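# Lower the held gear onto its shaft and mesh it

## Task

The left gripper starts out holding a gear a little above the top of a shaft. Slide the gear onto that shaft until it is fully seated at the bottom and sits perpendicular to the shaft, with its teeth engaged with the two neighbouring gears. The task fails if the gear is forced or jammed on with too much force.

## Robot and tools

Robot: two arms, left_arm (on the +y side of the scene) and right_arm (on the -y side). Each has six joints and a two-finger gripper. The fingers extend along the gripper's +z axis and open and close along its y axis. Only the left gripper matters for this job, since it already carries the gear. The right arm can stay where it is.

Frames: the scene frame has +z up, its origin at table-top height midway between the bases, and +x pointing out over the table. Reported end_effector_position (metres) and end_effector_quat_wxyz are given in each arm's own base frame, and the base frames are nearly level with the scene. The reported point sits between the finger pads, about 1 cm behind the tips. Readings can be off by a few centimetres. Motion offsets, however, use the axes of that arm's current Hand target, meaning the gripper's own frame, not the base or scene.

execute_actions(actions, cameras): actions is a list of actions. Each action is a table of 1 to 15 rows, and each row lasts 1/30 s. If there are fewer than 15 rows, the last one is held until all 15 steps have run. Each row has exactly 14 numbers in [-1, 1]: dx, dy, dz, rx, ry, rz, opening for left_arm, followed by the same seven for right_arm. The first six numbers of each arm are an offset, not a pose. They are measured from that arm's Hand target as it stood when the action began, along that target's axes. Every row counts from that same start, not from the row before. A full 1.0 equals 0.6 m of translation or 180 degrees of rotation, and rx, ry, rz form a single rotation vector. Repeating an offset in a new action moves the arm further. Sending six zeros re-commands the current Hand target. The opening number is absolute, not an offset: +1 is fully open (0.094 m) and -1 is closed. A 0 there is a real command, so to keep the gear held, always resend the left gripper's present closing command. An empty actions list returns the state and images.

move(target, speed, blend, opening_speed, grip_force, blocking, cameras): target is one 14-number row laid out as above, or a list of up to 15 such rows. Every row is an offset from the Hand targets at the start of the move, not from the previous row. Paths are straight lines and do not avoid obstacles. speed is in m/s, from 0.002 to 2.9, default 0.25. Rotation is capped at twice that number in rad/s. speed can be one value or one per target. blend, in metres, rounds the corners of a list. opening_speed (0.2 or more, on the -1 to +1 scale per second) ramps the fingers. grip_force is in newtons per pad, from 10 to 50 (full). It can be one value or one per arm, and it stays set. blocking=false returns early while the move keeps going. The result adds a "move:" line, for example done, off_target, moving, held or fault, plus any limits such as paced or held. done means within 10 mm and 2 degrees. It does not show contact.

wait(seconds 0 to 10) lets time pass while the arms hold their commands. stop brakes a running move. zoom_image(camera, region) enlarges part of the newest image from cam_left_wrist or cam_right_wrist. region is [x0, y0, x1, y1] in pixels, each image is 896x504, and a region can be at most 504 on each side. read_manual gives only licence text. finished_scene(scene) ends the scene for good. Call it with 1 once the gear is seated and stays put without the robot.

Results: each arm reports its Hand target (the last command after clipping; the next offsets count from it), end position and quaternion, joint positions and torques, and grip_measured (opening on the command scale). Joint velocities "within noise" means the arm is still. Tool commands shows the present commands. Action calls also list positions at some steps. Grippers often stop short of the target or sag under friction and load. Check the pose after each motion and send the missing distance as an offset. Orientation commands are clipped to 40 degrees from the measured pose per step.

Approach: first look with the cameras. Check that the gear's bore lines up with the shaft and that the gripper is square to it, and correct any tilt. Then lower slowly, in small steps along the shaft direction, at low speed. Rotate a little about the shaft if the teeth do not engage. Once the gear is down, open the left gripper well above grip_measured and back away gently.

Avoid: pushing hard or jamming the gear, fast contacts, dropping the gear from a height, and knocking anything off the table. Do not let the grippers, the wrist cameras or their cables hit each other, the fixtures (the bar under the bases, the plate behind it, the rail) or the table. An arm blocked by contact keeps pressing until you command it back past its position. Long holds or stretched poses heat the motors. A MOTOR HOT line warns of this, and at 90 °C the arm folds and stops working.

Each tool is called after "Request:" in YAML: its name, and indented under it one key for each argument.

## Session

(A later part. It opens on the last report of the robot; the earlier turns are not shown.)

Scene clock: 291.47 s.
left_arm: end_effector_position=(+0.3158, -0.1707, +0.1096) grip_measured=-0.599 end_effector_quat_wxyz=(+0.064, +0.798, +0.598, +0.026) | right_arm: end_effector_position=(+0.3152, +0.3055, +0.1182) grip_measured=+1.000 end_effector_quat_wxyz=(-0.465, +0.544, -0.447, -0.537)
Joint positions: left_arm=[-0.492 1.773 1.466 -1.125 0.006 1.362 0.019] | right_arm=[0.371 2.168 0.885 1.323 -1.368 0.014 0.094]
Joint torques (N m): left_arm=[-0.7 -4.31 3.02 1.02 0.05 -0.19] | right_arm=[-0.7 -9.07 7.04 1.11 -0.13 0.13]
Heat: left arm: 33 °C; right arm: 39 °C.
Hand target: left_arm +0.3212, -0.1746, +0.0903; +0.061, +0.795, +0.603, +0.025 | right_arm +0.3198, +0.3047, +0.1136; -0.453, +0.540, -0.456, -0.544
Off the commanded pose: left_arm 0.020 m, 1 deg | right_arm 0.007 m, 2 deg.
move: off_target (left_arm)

Request:
execute_actions:
  actions:
    - [[0,0.002,0.003,0.004,0,0.003,-1,0,0,0,0,0,0,1],[0,0.004,0.006,0.007,0,0.006,-1,0,0,0,0,0,0,1],[0,0.005,0.008,0.009,0,0.01,-1,0,0,0,0,0,0,1],[0,0.004,0.008,0.006,0,0.012,-1,0,0,0,0,0,0,1],[0,0.002,0.008,0,0,0.01,-1,0,0,0,0,0,0,1],[0,-0.002,0.008,-0.005,0,0.006,-1,0,0,0,0,0,0,1],[0,-0.004,0.008,-0.007,0,0,-1,0,0,0,0,0,0,1],[0,-0.002,0.008,-0.003,0,-0.006,-1,0,0,0,0,0,0,1],[0,0.002,0.008,0.004,0,-0.01,-1,0,0,0,0,0,0,1],[0,0.004,0.008,0.008,0,-0.012,-1,0,0,0,0,0,0,1],[0,0.003,0.008,0.005,0,-0.008,-1,0,0,0,0,0,0,1],[0,0,0.008,0,0,-0.002,-1,0,0,0,0,0,0,1],[0,-0.002,0.008,-0.004,0,0.004,-1,0,0,0,0,0,0,1],[0,0,0.008,0,0,0.006,-1,0,0,0,0,0,0,1],[0,0,0.006,0,0,0.002,-1,0,0,0,0,0,0,1]]
  cameras: ["all"]

Request:
zoom_image:
  camera: "cam_left_wrist"
  region: [450, 210, 590, 350]

Request:
zoom_image:
  camera: "cam_right_wrist"
  region: [340, 270, 520, 400]

Scene clock: 299.20 s.
left_arm: end_effector_position=(+0.3159, -0.1703, +0.1096) grip_measured=-0.599 end_effector_quat_wxyz=(+0.067, +0.793, +0.605, +0.028) | right_arm: end_effector_position=(+0.3152, +0.3055, +0.1182) grip_measured=+1.000 end_effector_quat_wxyz=(-0.465, +0.544, -0.447, -0.537)
Joint positions: left_arm=[-0.492 1.768 1.458 -1.117 0.005 1.346 0.019] | right_arm=[0.371 2.168 0.885 1.323 -1.368 0.014 0.094]
Joint torques (N m): left_arm=[-0.75 -3.49 2.69 1.07 0.09 0.05] | right_arm=[-0.7 -9.07 7.04 1.11 -0.13 0.13]
Heat: left arm: 33 °C; right arm: 39 °C.
Hand target: left_arm +0.3217, -0.1748, +0.0867; +0.061, +0.797, +0.601, +0.025 | right_arm +0.3198, +0.3047, +0.1136; -0.453, +0.540, -0.456, -0.544
Off the commanded pose: left_arm 0.024 m, 1 deg | right_arm 0.007 m, 2 deg.
Step readings (end_effector_position of left_arm | right_arm):
0: (+0.3158, -0.1707, +0.1096) | (+0.3152, +0.3055, +0.1182)
1: (+0.3158, -0.1707, +0.1096) | (+0.3152, +0.3055, +0.1182)
2: (+0.3161, -0.1708, +0.1097) | (+0.3152, +0.3055, +0.1182)
4: (+0.3166, -0.1709, +0.1097) | (+0.3152, +0.3055, +0.1182)
8: (+0.3156, -0.1702, +0.1096) | (+0.3152, +0.3055, +0.1182)
15: (+0.3159, -0.1703, +0.1096) | (+0.3152, +0.3055, +0.1182)
camera_calibration:
cam_left_wrist: T_world_to_cam=[[-0.95924, 0.239807, -0.149505, 0.36099], [0.168264, 0.909721, 0.379598, 0.0986003], [0.227038, 0.338969, -0.912992, 0.181105], [0, 0, 0, 1]] pos_world=[0.288567, -0.237655, 0.181888]
cam_right_wrist: T_world_to_cam=[[0.986336, 0.159797, 0.0400716, -0.365066], [0.102687, -0.406123, -0.908031, 0.235757], [-0.128827, 0.899738, -0.416983, -0.0955964], [0, 0, 0, 1]] pos_world=[0.323553, 0.240095, 0.188841]

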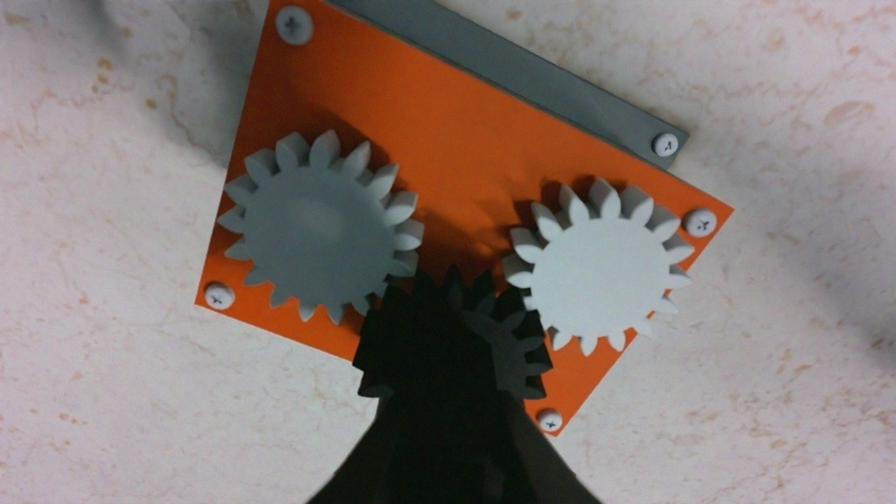

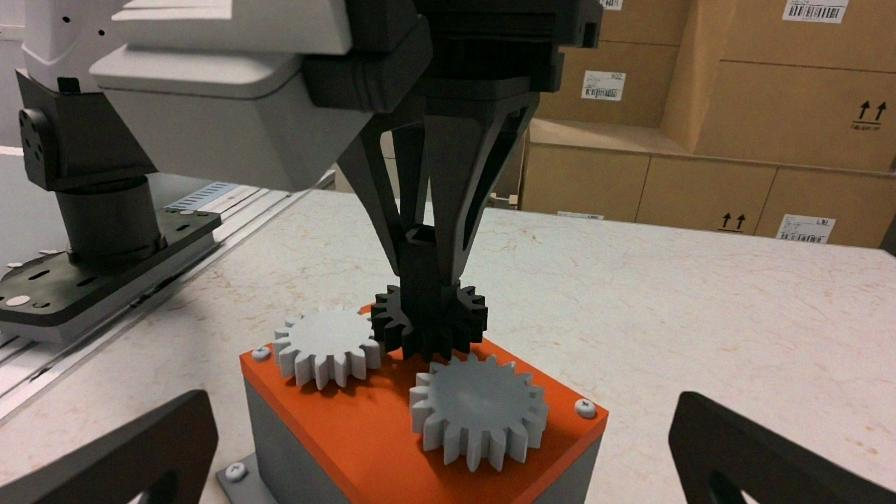

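Scaled by 3.600 from the camera's 896x504 image, which has a finer 1280x720 frame.

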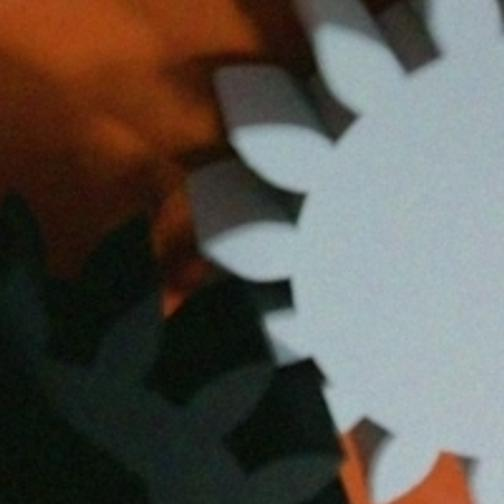

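Scaled by 2.800 from the camera's 896x504 image, which has a finer 1280x720 frame.

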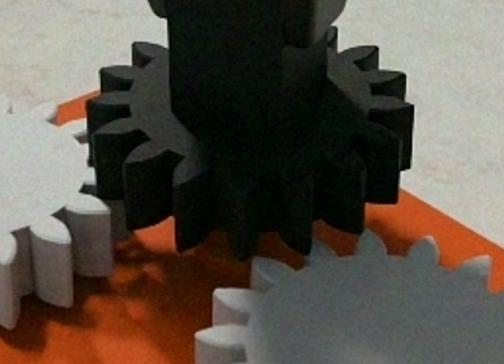

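Request:
execute_actions:
  actions:
    - [[0,0,0,0.008,0,0.003,-1,0,0,0,0,0,0,1],[0,-0.002,0,0.014,0,0.006,-1,0,0,0,0,0,0,1],[0,-0.004,0.002,0.02,0,0.008,-1,0,0,0,0,0,0,1],[0,-0.006,0.004,0.026,0,0.008,-1,0,0,0,0,0,0,1],[0,-0.006,0.005,0.028,0,0.006,-1,0,0,0,0,0,0,1],[0,-0.004,0.005,0.026,0,0.002,-1,0,0,0,0,0,0,1],[0,0,0.005,0.02,0,-0.002,-1,0,0,0,0,0,0,1],[0,0.003,0.005,0.014,0,-0.006,-1,0,0,0,0,0,0,1],[0,0.004,0.005,0.01,0,-0.008,-1,0,0,0,0,0,0,1],[0,0.002,0.005,0.012,0,-0.008,-1,0,0,0,0,0,0,1],[0,-0.002,0.005,0.018,0,-0.005,-1,0,0,0,0,0,0,1],[0,-0.005,0.005,0.024,0,0,-1,0,0,0,0,0,0,1],[0,-0.005,0.005,0.026,0,0.004,-1,0,0,0,0,0,0,1],[0,-0.003,0.005,0.022,0,0.004,-1,0,0,0,0,0,0,1],[0,-0.002,0.005,0.018,0,0,-1,0,0,0,0,0,0,1]]

Scene clock: 312.97 s.
left_arm: end_effector_position=(+0.3174, -0.1707, +0.1092) grip_measured=-0.599 end_effector_quat_wxyz=(+0.049, +0.796, +0.603, +0.018) | right_arm: end_effector_position=(+0.3152, +0.3055, +0.1182) grip_measured=+1.000 end_effector_quat_wxyz=(-0.465, +0.544, -0.447, -0.537)
Joint positions: left_arm=[-0.49 1.811 1.514 -1.17 0.008 1.354 0.019] | right_arm=[0.371 2.168 0.885 1.323 -1.368 0.014 0.094]
Joint torques (N m): left_arm=[-0.53 -3.25 2.63 0.94 0.19 0.04] | right_arm=[-0.7 -9.09 7.04 1.11 -0.13 0.13]
Heat: left arm: 32 °C; right arm: 40 °C.
Hand target: left_arm +0.3208, -0.1746, +0.0836; +0.038, +0.798, +0.601, +0.008 | right_arm +0.3198, +0.3047, +0.1136; -0.453, +0.540, -0.456, -0.544
Off the commanded pose: left_arm 0.026 m, 2 deg | right_arm 0.007 m, 2 deg.
Step readings (end_effector_position of left_arm | right_arm):
0: (+0.3159, -0.1703, +0.1096) | (+0.3152, +0.3055, +0.1182)
1: (+0.3161, -0.1704, +0.1097) | (+0.3152, +0.3055, +0.1182)
2: (+0.3164, -0.1706, +0.1097) | (+0.3152, +0.3055, +0.1182)
4: (+0.3170, -0.1708, +0.1094) | (+0.3152, +0.3055, +0.1182)
8: (+0.3176, -0.1708, +0.1093) | (+0.3152, +0.3055, +0.1182)
15: (+0.3174, -0.1707, +0.1092) | (+0.3152, +0.3055, +0.1182)

Request:
execute_actions:
  actions:
    - [[0,0.002,0,0.003,0,0.002,-1,0,0,0,0,0,0,1],[0,-0.002,0,-0.003,0,0.004,-1,0,0,0,0,0,0,1],[0,-0.003,0,-0.006,0,0.006,-1,0,0,0,0,0,0,1],[0,0,0,0,0,0.008,-1,0,0,0,0,0,0,1],[0,0.003,0,0.006,0,0.01,-1,0,0,0,0,0,0,1],[0,0.003,0,0.006,0,0.012,-1,0,0,0,0,0,0,1],[0,0,0,0,0,0.014,-1,0,0,0,0,0,0,1],[0,-0.003,0,-0.006,0,0.016,-1,0,0,0,0,0,0,1],[0,-0.003,0,-0.006,0,0.018,-1,0,0,0,0,0,0,1],[0,0,0,0,0,0.02,-1,0,0,0,0,0,0,1],[0,0.003,0,0.006,0,0.022,-1,0,0,0,0,0,0,1],[0,0.003,0,0.006,0,0.024,-1,0,0,0,0,0,0,1],[0,0,0,0,0,0.026,-1,0,0,0,0,0,0,1],[0,-0.003,0,-0.005,0,0.028,-1,0,0,0,0,0,0,1],[0,0,0,0,0,0.03,-1,0,0,0,0,0,0,1]]
    - [[0,0.003,0,0.006,0,0.002,-1,0,0,0,0,0,0,1],[0,0.003,0,0.006,0,0.004,-1,0,0,0,0,0,0,1],[0,0,0,0,0,0.006,-1,0,0,0,0,0,0,1],[0,-0.003,0,-0.006,0,0.008,-1,0,0,0,0,0,0,1],[0,-0.003,0,-0.006,0,0.01,-1,0,0,0,0,0,0,1],[0,0,0,0,0,0.012,-1,0,0,0,0,0,0,1],[0,0.003,0,0.006,0,0.014,-1,0,0,0,0,0,0,1],[0,0.003,0,0.006,0,0.016,-1,0,0,0,0,0,0,1],[0,0,0,0,0,0.018,-1,0,0,0,0,0,0,1],[0,-0.003,0,-0.006,0,0.02,-1,0,0,0,0,0,0,1],[0,-0.003,0,-0.006,0,0.022,-1,0,0,0,0,0,0,1],[0,0,0,0,0,0.024,-1,0,0,0,0,0,0,1],[0,0.003,0,0.006,0,0.026,-1,0,0,0,0,0,0,1],[0,0.002,0,0.004,0,0.028,-1,0,0,0,0,0,0,1],[0,0,0,0,0,0.03,-1,0,0,0,0,0,0,1]]
  cameras: ["all"]

Request:
zoom_image:
  camera: "cam_left_wrist"
  region: [450, 210, 590, 350]

Request:
zoom_image:
  camera: "cam_right_wrist"
  region: [340, 270, 520, 400]

Scene clock: 336.30 s.
left_arm: end_effector_position=(+0.3179, -0.1714, +0.1091) grip_measured=-0.599 end_effector_quat_wxyz=(+0.048, +0.846, +0.531, +0.021) | right_arm: end_effector_position=(+0.3152, +0.3055, +0.1182) grip_measured=+1.000 end_effector_quat_wxyz=(-0.465, +0.544, -0.447, -0.537)
Joint positions: left_arm=[-0.489 1.813 1.517 -1.17 0.012 1.532 0.019] | right_arm=[0.371 2.168 0.885 1.323 -1.368 0.014 0.094]
Joint torques (N m): left_arm=[-0.57 -3.47 2.37 0.91 0.15 0.14] | right_arm=[-0.7 -9.09 7.04 1.11 -0.13 0.13]
Heat: left arm: 32 °C; right arm: 40 °C.
Hand target: left_arm +0.3208, -0.1746, +0.0836; +0.037, +0.851, +0.523, +0.012 | right_arm +0.3198, +0.3047, +0.1136; -0.453, +0.540, -0.456, -0.544
Off the commanded pose: left_arm 0.026 m, 2 deg | right_arm 0.007 m, 2 deg.
Step readings (end_effector_position of left_arm | right_arm):
0: (+0.3174, -0.1707, +0.1092) | (+0.3152, +0.3055, +0.1182)
1: (+0.3174, -0.1707, +0.1092) | (+0.3152, +0.3055, +0.1182)
2: (+0.3172, -0.1706, +0.1089) | (+0.3152, +0.3055, +0.1182)
4: (+0.3170, -0.1705, +0.1090) | (+0.3152, +0.3055, +0.1182)
8: (+0.3172, -0.1705, +0.1089) | (+0.3152, +0.3055, +0.1182)
15: (+0.3174, -0.1704, +0.1091) | (+0.3152, +0.3055, +0.1182)
16: (+0.3179, -0.1707, +0.1092) | (+0.3152, +0.3055, +0.1182)
17: (+0.3182, -0.1709, +0.1091) | (+0.3152, +0.3055, +0.1182)
19: (+0.3175, -0.1705, +0.1088) | (+0.3152, +0.3055, +0.1182)
23: (+0.3181, -0.1711, +0.1090) | (+0.3152, +0.3055, +0.1182)
30: (+0.3179, -0.1714, +0.1091) | (+0.3152, +0.3055, +0.1182)
camera_calibration:
cam_left_wrist: T_world_to_cam=[[-0.903083, 0.413814, -0.114883, 0.371218], [0.338827, 0.850892, 0.401471, 0.0327412], [0.263888, 0.323636, -0.908638, 0.165807], [0, 0, 0, 1]] pos_world=[0.280393, -0.235136, 0.18016]
cam_right_wrist: T_world_to_cam=[[0.986336, 0.159797, 0.0400716, -0.365066], [0.102687, -0.406123, -0.908031, 0.235757], [-0.128827, 0.899738, -0.416983, -0.0955964], [0, 0, 0, 1]] pos_world=[0.323553, 0.240095, 0.188841]

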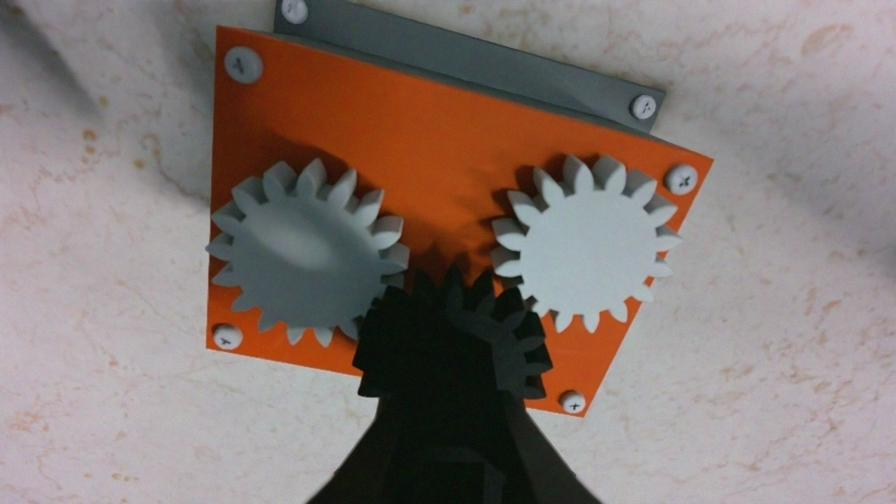

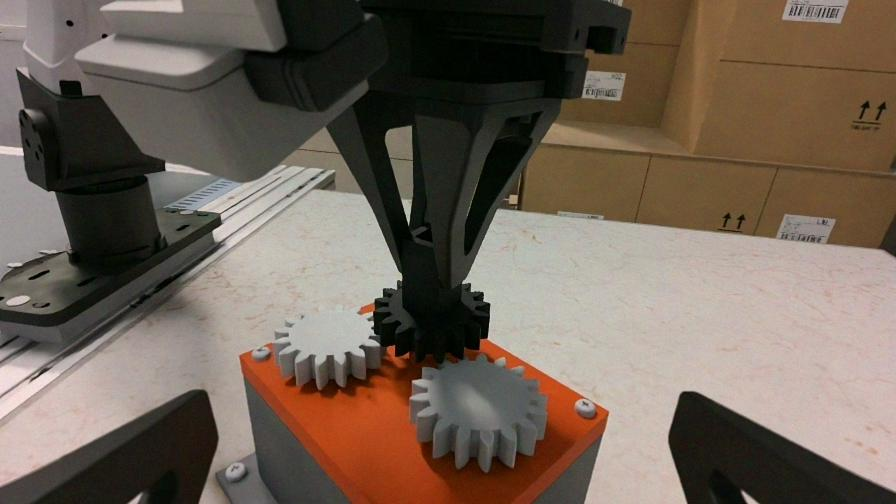

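Scaled by 3.600 from the camera's 896x504 image, which has a finer 1280x720 frame.

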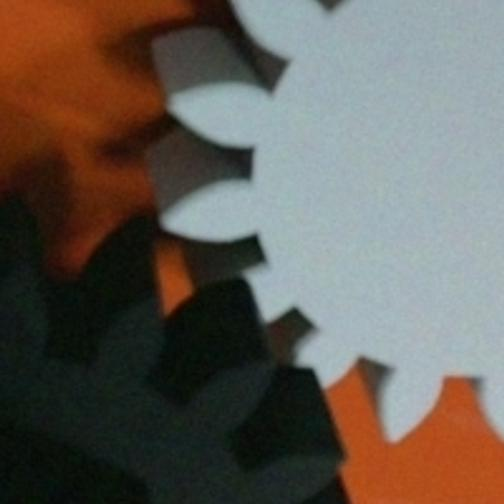

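Scaled by 2.800 from the camera's 896x504 image, which has a finer 1280x720 frame.

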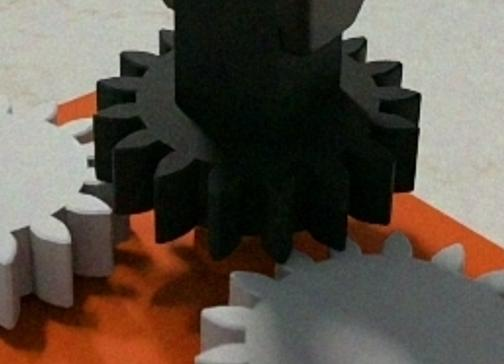

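Request:
move:
  target:
    - [0,0,-0.006,-0.012,0.002,0,-1,0,0,0,0,0,0,1]
    - [0,0,-0.004,-0.012,0.002,-0.11,-1,0,0,0,0,0,0,1]
  speed: [0.05,0.022]

Scene clock: 352.97 s.
left_arm: end_effector_position=(+0.3179, -0.1708, +0.1087) grip_measured=-0.599 end_effector_quat_wxyz=(+0.062, +0.749, +0.660, +0.018) | right_arm: end_effector_position=(+0.3152, +0.3055, +0.1182) grip_measured=+1.000 end_effector_quat_wxyz=(-0.465, +0.544, -0.447, -0.537)
Joint positions: left_arm=[-0.489 1.79 1.484 -1.136 0.009 1.207 0.019] | right_arm=[0.371 2.168 0.885 1.323 -1.368 0.014 0.094]
Joint torques (N m): left_arm=[-1.05 -4.3 2.11 1.03 0.03 -0.15] | right_arm=[-0.69 -9.09 7.04 1.11 -0.13 0.13]
Heat: left arm: 32 °C; right arm: 40 °C.
Hand target: left_arm +0.3207, -0.1745, +0.0859; +0.053, +0.748, +0.662, +0.018 | right_arm +0.3198, +0.3047, +0.1136; -0.453, +0.540, -0.456, -0.544
Off the commanded pose: left_arm 0.023 m, 1 deg | right_arm 0.007 m, 2 deg.
move: off_target (left_arm)

Request:
wait:
  seconds: 0.1
  cameras: ["all"]

Request:
zoom_image:
  camera: "cam_right_wrist"
  region: [350, 260, 510, 380]

Request:
zoom_image:
  camera: "cam_left_wrist"
  region: [330, 190, 610, 420]

Scene clock: 358.60 s.
left_arm: end_effector_position=(+0.3179, -0.1708, +0.1087) grip_measured=-0.599 end_effector_quat_wxyz=(+0.062, +0.748, +0.660, +0.018) | right_arm: end_effector_position=(+0.3152, +0.3055, +0.1182) grip_measured=+1.000 end_effector_quat_wxyz=(-0.465, +0.544, -0.447, -0.537)
Joint positions: left_arm=[-0.489 1.79 1.484 -1.136 0.009 1.207 0.019] | right_arm=[0.371 2.168 0.885 1.323 -1.368 0.014 0.094]
Joint torques (N m): left_arm=[-1.13 -4.33 2.19 1.01 0.03 -0.12] | right_arm=[-0.7 -9.09 7.02 1.11 -0.13 0.13]
Heat: left arm: 32 °C; right arm: 40 °C.
Hand target: left_arm +0.3207, -0.1745, +0.0859; +0.053, +0.748, +0.662, +0.018 | right_arm +0.3198, +0.3047, +0.1136; -0.453, +0.540, -0.456, -0.544
Tool commands: left_gripper/opening=-1.0 right_gripper/opening=+1.0
Off the commanded pose: left_arm 0.023 m, 1 deg | right_arm 0.007 m, 2 deg.
wait: 0.10 s; at rest from the start
camera_calibration:
cam_left_wrist: T_world_to_cam=[[-0.986817, 0.100433, -0.12691, 0.34529], [0.0476014, 0.929588, 0.365513, 0.142237], [0.154684, 0.354653, -0.922114, 0.206703], [0, 0, 0, 1]] pos_world=[0.301993, -0.240208, 0.182435]
cam_right_wrist: T_world_to_cam=[[0.986336, 0.159797, 0.0400716, -0.365066], [0.102687, -0.406123, -0.908031, 0.235757], [-0.128827, 0.899738, -0.416983, -0.0955964], [0, 0, 0, 1]] pos_world=[0.323553, 0.240095, 0.188841]

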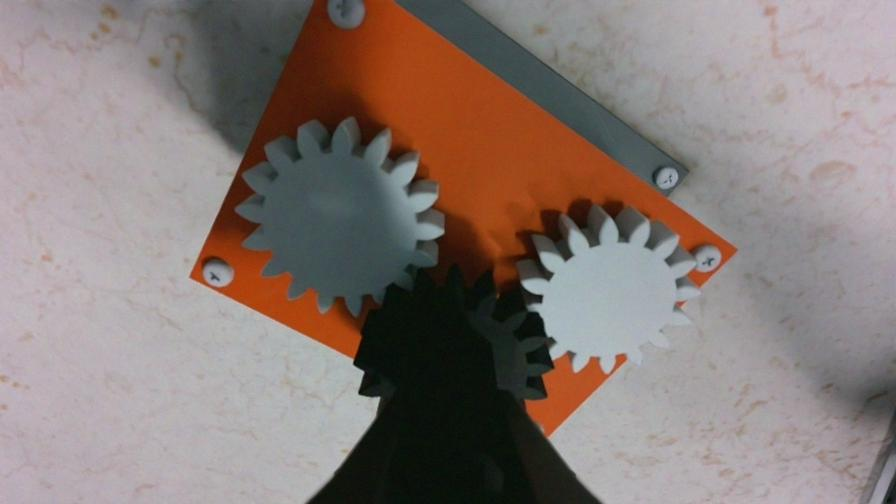

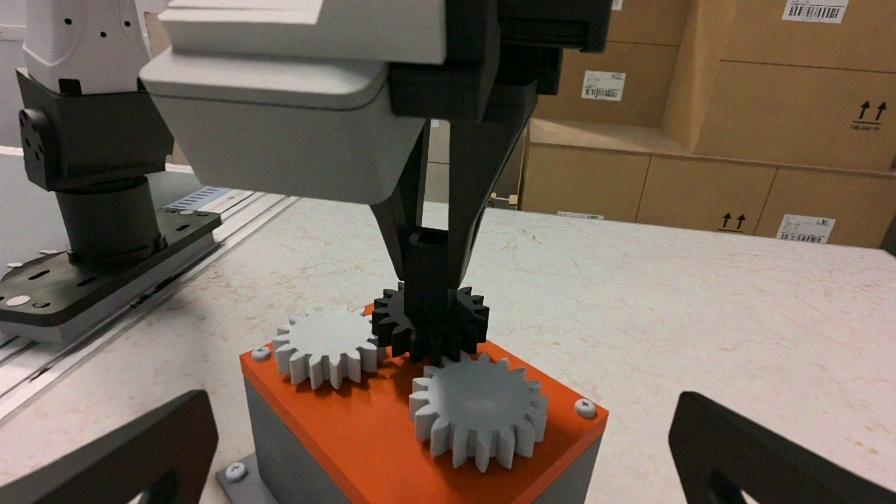

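Scaled by 3.150 from the camera's 896x504 image, which has a finer 1280x720 frame.

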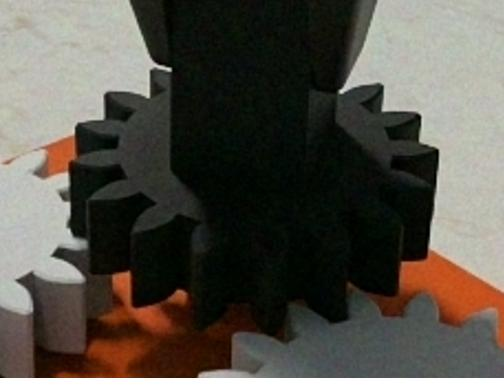

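Scaled by 1.800 from the camera's 896x504 image, which has a finer 1280x720 frame.

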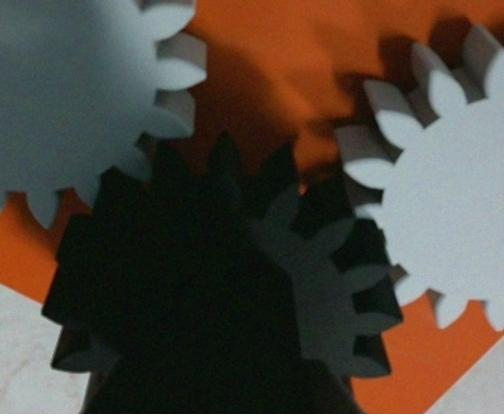

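Request:
execute_actions:
  actions:
    - [[0,0.002,0.002,0.003,0,0.003,-1,0,0,0,0,0,0,1],[0,0.004,0.004,0.006,0,0.006,-1,0,0,0,0,0,0,1],[0,0.005,0.006,0.009,0,0.01,-1,0,0,0,0,0,0,1],[0,0.004,0.006,0.006,0,0.012,-1,0,0,0,0,0,0,1],[0,0.002,0.006,0,0,0.012,-1,0,0,0,0,0,0,1],[0,-0.002,0.006,-0.006,0,0.008,-1,0,0,0,0,0,0,1],[0,-0.004,0.006,-0.009,0,0.002,-1,0,0,0,0,0,0,1],[0,-0.002,0.006,-0.005,0,-0.004,-1,0,0,0,0,0,0,1],[0,0.002,0.006,0.004,0,-0.01,-1,0,0,0,0,0,0,1],[0,0.004,0.006,0.009,0,-0.014,-1,0,0,0,0,0,0,1],[0,0.003,0.006,0.006,0,-0.012,-1,0,0,0,0,0,0,1],[0,0,0.006,0,0,-0.006,-1,0,0,0,0,0,0,1],[0,-0.002,0.006,-0.005,0,0,-1,0,0,0,0,0,0,1],[0,0,0.006,0,0,0.004,-1,0,0,0,0,0,0,1],[0,0,0.006,0.002,0,0.002,-1,0,0,0,0,0,0,1]]

Scene clock: 367.87 s.
left_arm: end_effector_position=(+0.3177, -0.1707, +0.1088) grip_measured=-0.599 end_effector_quat_wxyz=(+0.065, +0.743, +0.666, +0.019) | right_arm: end_effector_position=(+0.3152, +0.3055, +0.1182) grip_measured=+1.000 end_effector_quat_wxyz=(-0.465, +0.544, -0.447, -0.537)
Joint positions: left_arm=[-0.489 1.783 1.475 -1.128 0.009 1.19 0.019] | right_arm=[0.371 2.168 0.885 1.323 -1.368 0.014 0.094]
Joint torques (N m): left_arm=[-1.11 -2.93 2.5 1.01 0.07 0.1] | right_arm=[-0.7 -9.07 7.04 1.11 -0.13 0.13]
Heat: left arm: 32 °C; right arm: 40 °C.
Hand target: left_arm +0.3210, -0.1748, +0.0824; +0.051, +0.750, +0.660, +0.016 | right_arm +0.3198, +0.3047, +0.1136; -0.453, +0.540, -0.456, -0.544
Off the commanded pose: left_arm 0.027 m, 2 deg | right_arm 0.007 m, 2 deg.
Step readings (end_effector_position of left_arm | right_arm):
0: (+0.3179, -0.1708, +0.1087) | (+0.3152, +0.3055, +0.1182)
1: (+0.3179, -0.1708, +0.1087) | (+0.3152, +0.3055, +0.1182)
2: (+0.3179, -0.1708, +0.1086) | (+0.3152, +0.3055, +0.1182)
4: (+0.3185, -0.1712, +0.1084) | (+0.3152, +0.3055, +0.1182)
8: (+0.3171, -0.1704, +0.1090) | (+0.3152, +0.3055, +0.1182)
15: (+0.3177, -0.1707, +0.1088) | (+0.3152, +0.3055, +0.1182)

Request:
execute_actions:
  actions:
    - [[0,-0.002,-0.008,0.002,0,0.002,-1,0,0,0,0,0,0,1],[0,-0.004,-0.016,0.004,0,0.004,-1,0,0,0,0,0,0,1],[0,-0.004,-0.022,0.004,0,0.006,-1,0,0,0,0,0,0,1],[0,-0.002,-0.026,0.002,0,0.004,-1,0,0,0,0,0,0,1],[0,0,-0.028,0,0,0,-1,0,0,0,0,0,0,1],[0,0.002,-0.028,-0.002,0,-0.004,-1,0,0,0,0,0,0,1],[0,0.003,-0.028,-0.004,0,-0.006,-1,0,0,0,0,0,0,1],[0,0.002,-0.028,-0.002,0,-0.004,-1,0,0,0,0,0,0,1],[0,0,-0.028,0,0,0,-1,0,0,0,0,0,0,1],[0,-0.001,-0.028,0,0,0.002,-1,0,0,0,0,0,0,1]]
  cameras: ["all"]

Request:
zoom_image:
  camera: "cam_right_wrist"
  region: [350, 260, 510, 380]

Request:
zoom_image:
  camera: "cam_left_wrist"
  region: [330, 190, 610, 420]

Scene clock: 378.27 s.
left_arm: end_effector_position=(+0.3178, -0.1708, +0.1097) grip_measured=-0.599 end_effector_quat_wxyz=(+0.064, +0.744, +0.664, +0.018) | right_arm: end_effector_position=(+0.3152, +0.3055, +0.1182) grip_measured=+1.000 end_effector_quat_wxyz=(-0.465, +0.544, -0.447, -0.537)
Joint positions: left_arm=[-0.489 1.786 1.483 -1.136 0.009 1.195 0.019] | right_arm=[0.371 2.168 0.885 1.323 -1.368 0.014 0.094]
Joint torques (N m): left_arm=[-1.13 -4.46 5.94 0.52 0.04 0.12] | right_arm=[-0.7 -9.09 7.04 1.11 -0.13 0.13]
Heat: left arm: 32 °C; right arm: 40 °C.
Hand target: left_arm +0.3189, -0.1738, +0.0990; +0.050, +0.752, +0.657, +0.016 | right_arm +0.3198, +0.3047, +0.1136; -0.453, +0.540, -0.456, -0.544
Off the commanded pose: left_arm 0.011 m, 2 deg | right_arm 0.007 m, 2 deg.
Step readings (end_effector_position of left_arm | right_arm):
0: (+0.3177, -0.1707, +0.1088) | (+0.3152, +0.3055, +0.1182)
1: (+0.3177, -0.1707, +0.1088) | (+0.3152, +0.3055, +0.1182)
2: (+0.3178, -0.1708, +0.1092) | (+0.3152, +0.3055, +0.1182)
4: (+0.3177, -0.1708, +0.1097) | (+0.3152, +0.3055, +0.1182)
8: (+0.3179, -0.1708, +0.1097) | (+0.3152, +0.3055, +0.1182)
15: (+0.3178, -0.1708, +0.1097) | (+0.3152, +0.3055, +0.1182)
camera_calibration:
cam_left_wrist: T_world_to_cam=[[-0.987653, 0.0885756, -0.129216, 0.343871], [0.036081, 0.931255, 0.362577, 0.146181], [0.152449, 0.353438, -0.922952, 0.208253], [0, 0, 0, 1]] pos_world=[0.302603, -0.240195, 0.18364]
cam_right_wrist: T_world_to_cam=[[0.986336, 0.159797, 0.0400716, -0.365066], [0.102687, -0.406123, -0.908031, 0.235757], [-0.128827, 0.899738, -0.416983, -0.0955964], [0, 0, 0, 1]] pos_world=[0.323553, 0.240095, 0.188841]

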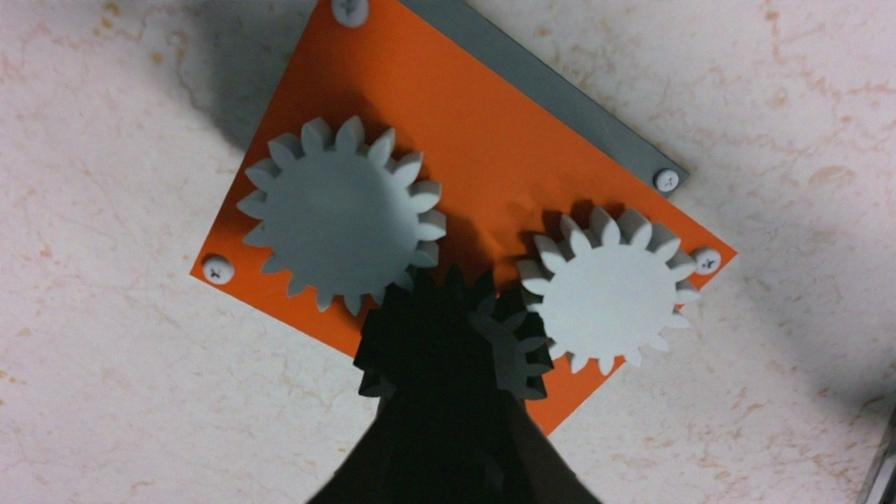

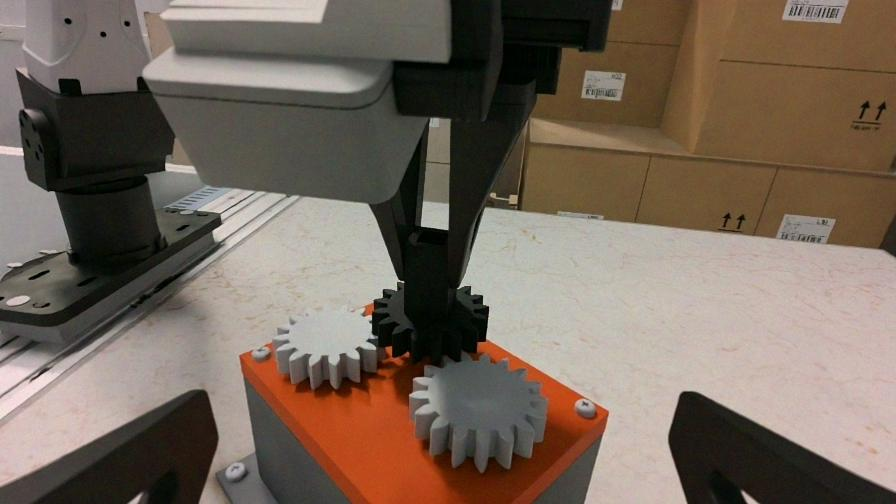

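Scaled by 3.150 from the camera's 896x504 image, which has a finer 1280x720 frame.

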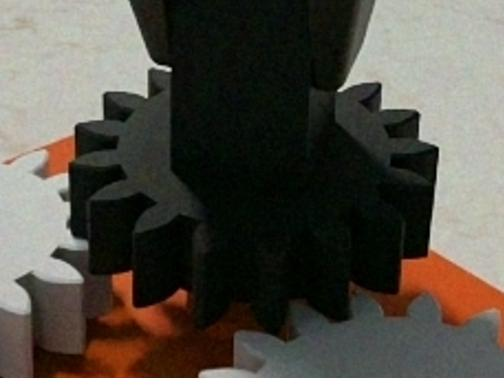

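Scaled by 1.800 from the camera's 896x504 image, which has a finer 1280x720 frame.

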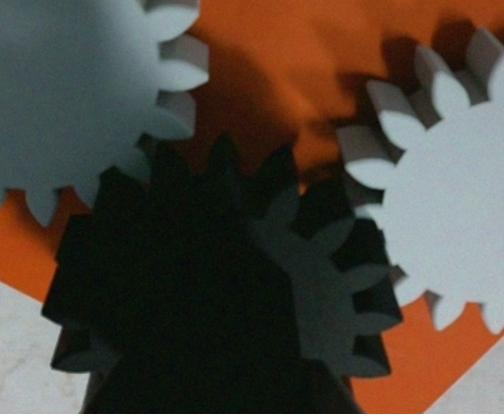

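Request:
execute_actions:
  actions:
    - [[0.0047,-0.0025,0.004,-0.0076,-0.0044,0.002,-1,0,0,0,0,0,0,1],[0.0067,-0.0005,0.01,-0.0036,-0.0044,0.004,-1,0,0,0,0,0,0,1],[0.0087,0.0005,0.016,-0.0006,-0.0044,0.006,-1,0,0,0,0,0,0,1],[0.0067,-0.0025,0.022,-0.0036,-0.0024,0.006,-1,0,0,0,0,0,0,1],[0.0047,-0.0055,0.026,-0.0076,-0.0014,0.003,-1,0,0,0,0,0,0,1],[0.0017,-0.0065,0.028,-0.0126,-0.0024,0,-1,0,0,0,0,0,0,1],[0.0007,-0.0045,0.028,-0.0146,-0.0044,-0.004,-1,0,0,0,0,0,0,1],[0.0027,-0.0015,0.028,-0.0116,-0.0064,-0.006,-1,0,0,0,0,0,0,1],[0.0057,0.0005,0.028,-0.0056,-0.0074,-0.006,-1,0,0,0,0,0,0,1],[0.0077,0.0005,0.028,-0.0016,-0.0064,-0.003,-1,0,0,0,0,0,0,1],[0.0067,-0.0025,0.028,-0.0046,-0.0044,0,-1,0,0,0,0,0,0,1],[0.0037,-0.0055,0.028,-0.0096,-0.0034,0.003,-1,0,0,0,0,0,0,1],[0.0027,-0.0045,0.028,-0.0116,-0.0034,0.004,-1,0,0,0,0,0,0,1],[0.0037,-0.0025,0.028,-0.0096,-0.0044,0.002,-1,0,0,0,0,0,0,1],[0.0047,-0.0025,0.028,-0.0076,-0.0044,0,-1,0,0,0,0,0,0,1]]

Scene clock: 397.93 s.
left_arm: end_effector_position=(+0.3172, -0.1690, +0.1099) grip_measured=-0.599 end_effector_quat_wxyz=(+0.082, +0.745, +0.662, +0.022) | right_arm: end_effector_position=(+0.3152, +0.3055, +0.1182) grip_measured=+1.000 end_effector_quat_wxyz=(-0.465, +0.544, -0.447, -0.537)
Joint positions: left_arm=[-0.481 1.747 1.432 -1.087 0.018 1.207 0.019] | right_arm=[0.371 2.168 0.885 1.323 -1.368 0.014 0.094]
Joint torques (N m): left_arm=[-1.02 -2.69 2.07 1.07 0.02 0.09] | right_arm=[-0.72 -9.09 7.04 1.11 -0.13 0.13]
Heat: left arm: 32 °C; right arm: 40 °C.
Hand target: left_arm +0.3194, -0.1716, +0.0822; +0.064, +0.751, +0.657, +0.018 | right_arm +0.3198, +0.3047, +0.1136; -0.453, +0.540, -0.456, -0.544
Off the commanded pose: left_arm 0.028 m, 2 deg | right_arm 0.007 m, 2 deg.
Step readings (end_effector_position of left_arm | right_arm):
0: (+0.3178, -0.1708, +0.1097) | (+0.3152, +0.3055, +0.1182)
1: (+0.3176, -0.1707, +0.1092) | (+0.3152, +0.3055, +0.1182)
2: (+0.3177, -0.1705, +0.1092) | (+0.3152, +0.3055, +0.1182)
4: (+0.3180, -0.1697, +0.1086) | (+0.3152, +0.3055, +0.1182)
8: (+0.3169, -0.1694, +0.1098) | (+0.3152, +0.3055, +0.1182)
15: (+0.3172, -0.1690, +0.1099) | (+0.3152, +0.3055, +0.1182)

Request:
move:
  target: [0,-0.002,-0.065,0.003,0,0,-1,0,0,0,0,0,0,1]
  speed: 0.05
  cameras: ["all"]

Request:
zoom_image:
  camera: "cam_left_wrist"
  region: [220, 90, 470, 340]

Request:
zoom_image:
  camera: "cam_left_wrist"
  region: [460, 180, 720, 440]

Request:
zoom_image:
  camera: "cam_right_wrist"
  region: [260, 250, 560, 490]

Scene clock: 403.93 s.
left_arm: end_effector_position=(+0.3164, -0.1686, +0.1171) grip_measured=-0.599 end_effector_quat_wxyz=(+0.072, +0.746, +0.662, +0.018) | right_arm: end_effector_position=(+0.3152, +0.3055, +0.1182) grip_measured=+1.000 end_effector_quat_wxyz=(-0.465, +0.544, -0.447, -0.537)
Joint positions: left_arm=[-0.481 1.761 1.48 -1.141 0.018 1.207 0.019] | right_arm=[0.371 2.168 0.885 1.323 -1.368 0.014 0.094]
Joint torques (N m): left_arm=[-0.85 -6.63 8.23 0.11 0.08 0.11] | right_arm=[-0.7 -9.09 7.04 1.11 -0.13 0.13]
Heat: left arm: 32 °C; right arm: 41 °C.
Hand target: left_arm +0.3138, -0.1686, +0.1205; +0.060, +0.752, +0.657, +0.015 | right_arm +0.3198, +0.3047, +0.1136; -0.453, +0.540, -0.456, -0.544
Off the commanded pose: left_arm 0.004 m, 2 deg | right_arm 0.007 m, 2 deg.
move: done
camera_calibration:
cam_left_wrist: T_world_to_cam=[[-0.985676, 0.0918904, -0.14142, 0.344612], [0.0369602, 0.935842, 0.350475, 0.143412], [0.164552, 0.340228, -0.925833, 0.208767], [0, 0, 0, 1]] pos_world=[0.300022, -0.236906, 0.191756]
cam_right_wrist: T_world_to_cam=[[0.986336, 0.159797, 0.0400716, -0.365066], [0.102687, -0.406123, -0.908031, 0.235757], [-0.128827, 0.899738, -0.416983, -0.0955964], [0, 0, 0, 1]] pos_world=[0.323553, 0.240095, 0.188841]

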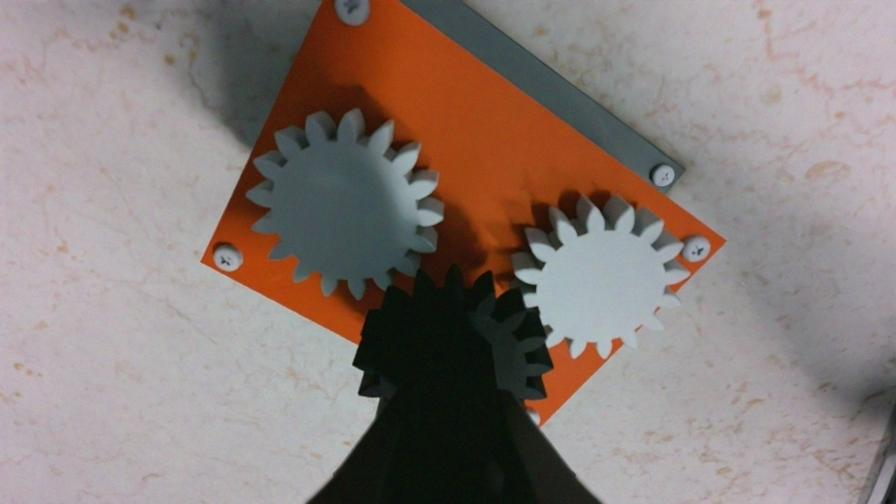

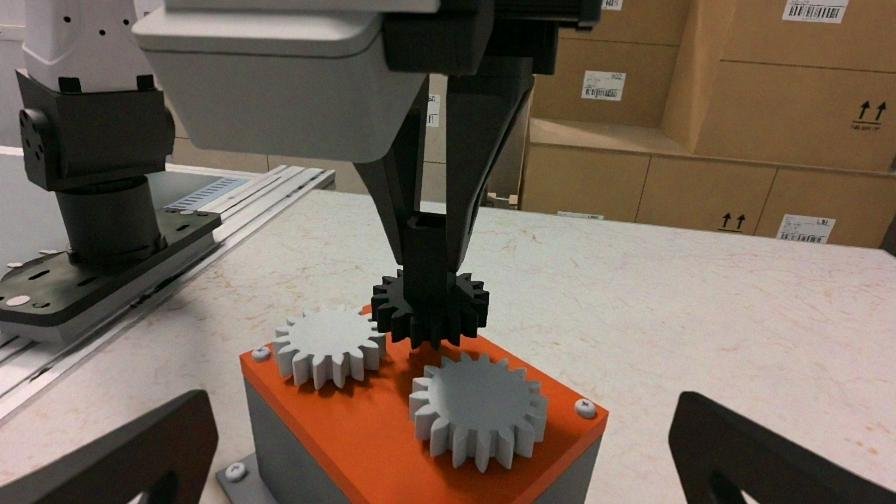

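Scaled by 2.016 from the camera's 896x504 image, which has a finer 1280x720 frame.

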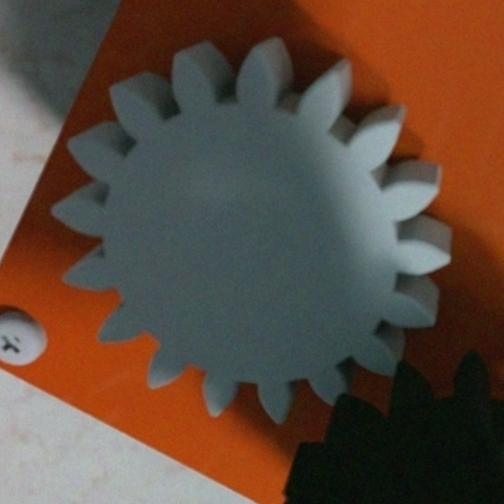

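Scaled by 1.938 from the camera's 896x504 image, which has a finer 1280x720 frame.

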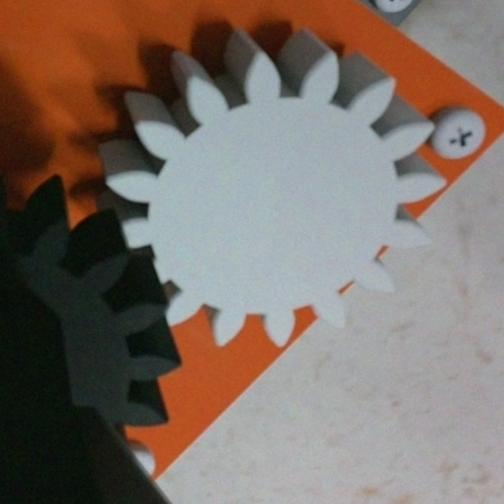

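Scaled by 1.680 from the camera's 896x504 image, which has a finer 1280x720 frame.

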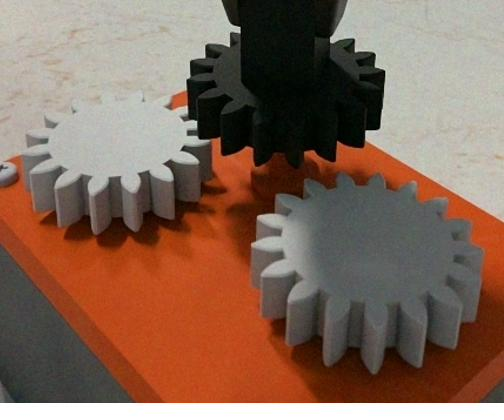

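Request:
move:
  target:
    - [0,0.002,-0.002,0.0038,0.003,-0.018,-1,0,0,0,0,0,0,1]
    - [0,0.004,0.026,0.003,0.003,-0.018,-1,0,0,0,0,0,0,1]
  speed: 0.04

Scene clock: 456.83 s.
left_arm: end_effector_position=(+0.3140, -0.1673, +0.1175) grip_measured=-0.599 end_effector_quat_wxyz=(+0.058, +0.734, +0.676, +0.012) | right_arm: end_effector_position=(+0.3152, +0.3055, +0.1182) grip_measured=+1.000 end_effector_quat_wxyz=(-0.465, +0.544, -0.447, -0.537)
Joint positions: left_arm=[-0.481 1.779 1.506 -1.181 0.018 1.171 0.019] | right_arm=[0.371 2.168 0.885 1.323 -1.368 0.014 0.094]
Joint torques (N m): left_arm=[-0.9 -5.38 4.1 0.78 0.01 -0.13] | right_arm=[-0.7 -9.09 7.04 1.11 -0.13 0.13]
Heat: left arm: 36 °C; right arm: 41 °C.
Hand target: left_arm +0.3178, -0.1701, +0.1054; +0.054, +0.733, +0.678, +0.014 | right_arm +0.3198, +0.3047, +0.1136; -0.453, +0.540, -0.456, -0.544
Off the commanded pose: left_arm 0.013 m, 1 deg | right_arm 0.007 m, 2 deg.
move: off_target (left_arm)

Request:
move:
  target: [-0.008,-0.003,-0.022,0.001,0,0,-1,0,0,0,0,0,0,1]
  speed: 0.04

Scene clock: 465.90 s.
left_arm: end_effector_position=(+0.3131, -0.1687, +0.1174) grip_measured=-0.599 end_effector_quat_wxyz=(+0.056, +0.733, +0.678, +0.016) | right_arm: end_effector_position=(+0.3152, +0.3055, +0.1182) grip_measured=+1.000 end_effector_quat_wxyz=(-0.465, +0.544, -0.447, -0.537)
Joint positions: left_arm=[-0.491 1.779 1.507 -1.182 0.007 1.157 0.019] | right_arm=[0.371 2.168 0.885 1.323 -1.368 0.014 0.094]
Joint torques (N m): left_arm=[-1.33 -5.89 8.06 0.31 0.09 -0.07] | right_arm=[-0.7 -9.09 7.04 1.1 -0.13 0.13]
Heat: left arm: 36 °C; right arm: 41 °C.
Hand target: left_arm +0.3143, -0.1739, +0.1185; +0.053, +0.733, +0.678, +0.013 | right_arm +0.3198, +0.3047, +0.1136; -0.453, +0.540, -0.456, -0.544
Off the commanded pose: left_arm 0.006 m, 0 deg | right_arm 0.007 m, 2 deg.
move: done

Request:
execute_actions:
  actions:
    - [[0.002,0.006,0.002,-0.003,0,0,-1,0,0,0,0,0,0,1],[0.004,0.012,0.004,-0.006,0,0.002,-1,0,0,0,0,0,0,1],[0.002,0.016,0.006,-0.008,0,0.002,-1,0,0,0,0,0,0,1],[-0.003,0.012,0.006,-0.004,0,0,-1,0,0,0,0,0,0,1],[-0.006,0.004,0.004,0.002,0,-0.002,-1,0,0,0,0,0,0,1],[-0.006,0,0.002,0.005,0,-0.002,-1,0,0,0,0,0,0,1],[-0.002,0.003,0.002,0.002,0,0,-1,0,0,0,0,0,0,1],[0.002,0.009,0.004,-0.004,0,0.002,-1,0,0,0,0,0,0,1],[0.003,0.012,0.006,-0.006,0,0.002,-1,0,0,0,0,0,0,1],[0,0.009,0.007,-0.003,0,0,-1,0,0,0,0,0,0,1],[-0.003,0.004,0.007,0.001,0,-0.001,-1,0,0,0,0,0,0,1],[-0.002,0.003,0.008,0.002,0,0,-1,0,0,0,0,0,0,1],[0,0.006,0.009,-0.001,0,0,-1,0,0,0,0,0,0,1],[0,0.007,0.01,-0.002,0,0,-1,0,0,0,0,0,0,1],[0,0.006,0.01,0,0,0,-1,0,0,0,0,0,0,1]]

Scene clock: 471.83 s.
left_arm: end_effector_position=(+0.3144, -0.1705, +0.1173) grip_measured=-0.599 end_effector_quat_wxyz=(+0.053, +0.732, +0.679, +0.014) | right_arm: end_effector_position=(+0.3152, +0.3055, +0.1182) grip_measured=+1.000 end_effector_quat_wxyz=(-0.465, +0.544, -0.447, -0.537)
Joint positions: left_arm=[-0.494 1.795 1.526 -1.194 0.007 1.152 0.019] | right_arm=[0.371 2.168 0.885 1.323 -1.368 0.014 0.094]
Joint torques (N m): left_arm=[-0.73 -5.76 6.28 0.56 0.11 -0.02] | right_arm=[-0.7 -9.09 7.04 1.11 -0.13 0.13]
Heat: left arm: 36 °C; right arm: 41 °C.
Hand target: left_arm +0.3186, -0.1746, +0.1129; +0.053, +0.733, +0.678, +0.013 | right_arm +0.3198, +0.3047, +0.1136; -0.453, +0.540, -0.456, -0.544
Off the commanded pose: left_arm 0.007 m, 0 deg | right_arm 0.007 m, 2 deg.
Step readings (end_effector_position of left_arm | right_arm):
0: (+0.3131, -0.1687, +0.1174) | (+0.3152, +0.3055, +0.1182)
1: (+0.3131, -0.1687, +0.1174) | (+0.3152, +0.3055, +0.1182)
2: (+0.3132, -0.1686, +0.1174) | (+0.3152, +0.3055, +0.1182)
4: (+0.3140, -0.1690, +0.1173) | (+0.3152, +0.3055, +0.1182)
8: (+0.3143, -0.1704, +0.1172) | (+0.3152, +0.3055, +0.1182)
15: (+0.3144, -0.1705, +0.1173) | (+0.3152, +0.3055, +0.1182)

Request:
move:
  target: [-0.001,0.002,0.012,0,0,0,-1,0,0,0,0,0,0,1]
  speed: 0.03
  cameras: ["all"]

Request:
zoom_image:
  camera: "cam_right_wrist"
  region: [260, 250, 560, 490]

Request:
zoom_image:
  camera: "cam_right_wrist"
  region: [350, 190, 510, 370]

Scene clock: 475.43 s.
left_arm: end_effector_position=(+0.3145, -0.1705, +0.1170) grip_measured=-0.599 end_effector_quat_wxyz=(+0.052, +0.732, +0.679, +0.014) | right_arm: end_effector_position=(+0.3152, +0.3055, +0.1182) grip_measured=+1.000 end_effector_quat_wxyz=(-0.465, +0.544, -0.447, -0.537)
Joint positions: left_arm=[-0.494 1.795 1.526 -1.193 0.007 1.152 0.019] | right_arm=[0.371 2.168 0.885 1.323 -1.368 0.014 0.094]
Joint torques (N m): left_arm=[-0.81 -5.12 4.85 0.78 0.1 -0.02] | right_arm=[-0.7 -9.07 7.04 1.11 -0.13 0.14]
Heat: left arm: 36 °C; right arm: 41 °C.
Hand target: left_arm +0.3203, -0.1757, +0.1059; +0.053, +0.733, +0.678, +0.013 | right_arm +0.3198, +0.3047, +0.1136; -0.453, +0.540, -0.456, -0.544
Off the commanded pose: left_arm 0.014 m, 0 deg | right_arm 0.007 m, 2 deg.
move: off_target (left_arm)
camera_calibration:
cam_left_wrist: T_world_to_cam=[[-0.992951, 0.0521489, -0.106438, 0.33434], [0.00905518, 0.928761, 0.370568, 0.150509], [0.11818, 0.366992, -0.922687, 0.228488], [0, 0, 0, 1]] pos_world=[0.303618, -0.241076, 0.190635]
cam_right_wrist: T_world_to_cam=[[0.986336, 0.159797, 0.0400716, -0.365066], [0.102687, -0.406123, -0.908031, 0.235757], [-0.128827, 0.899738, -0.416983, -0.0955964], [0, 0, 0, 1]] pos_world=[0.323553, 0.240095, 0.188841]

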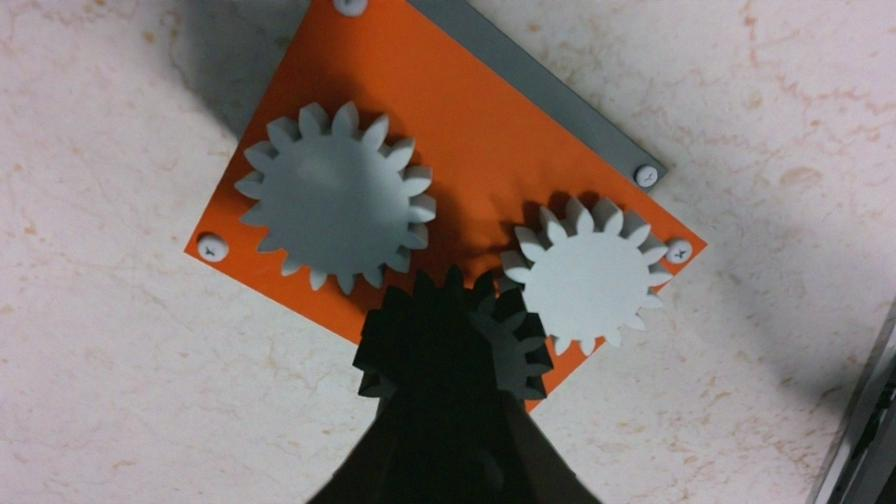

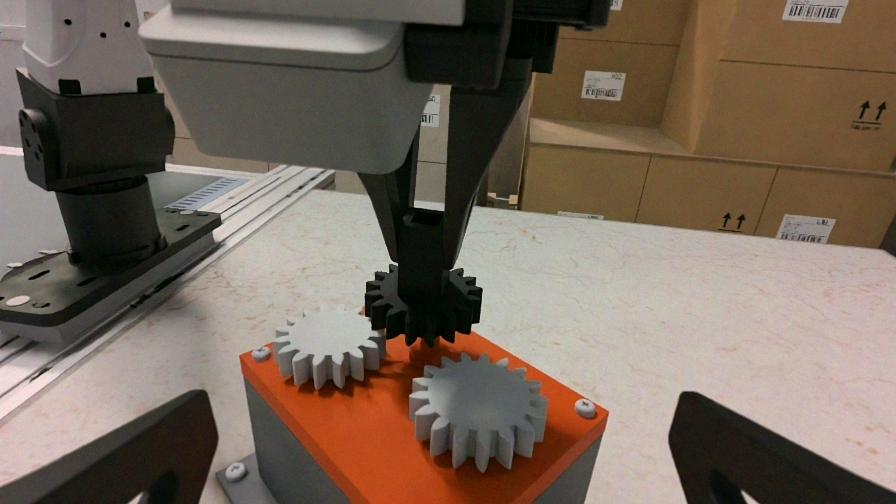

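Scaled by 1.680 from the camera's 896x504 image, which has a finer 1280x720 frame.

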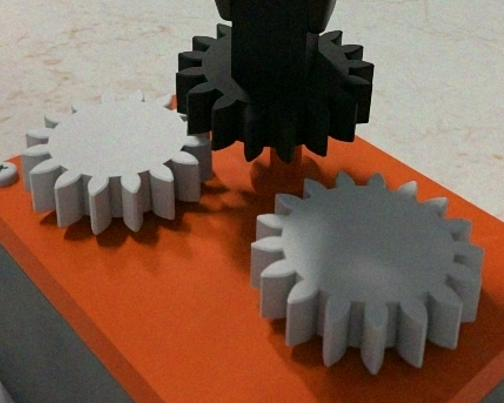

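Scaled by 2.800 from the camera's 896x504 image, which has a finer 1280x720 frame.

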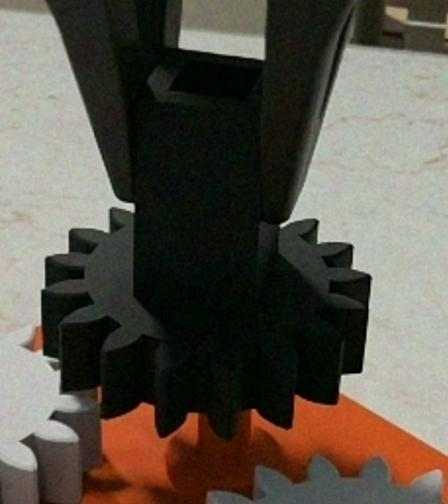

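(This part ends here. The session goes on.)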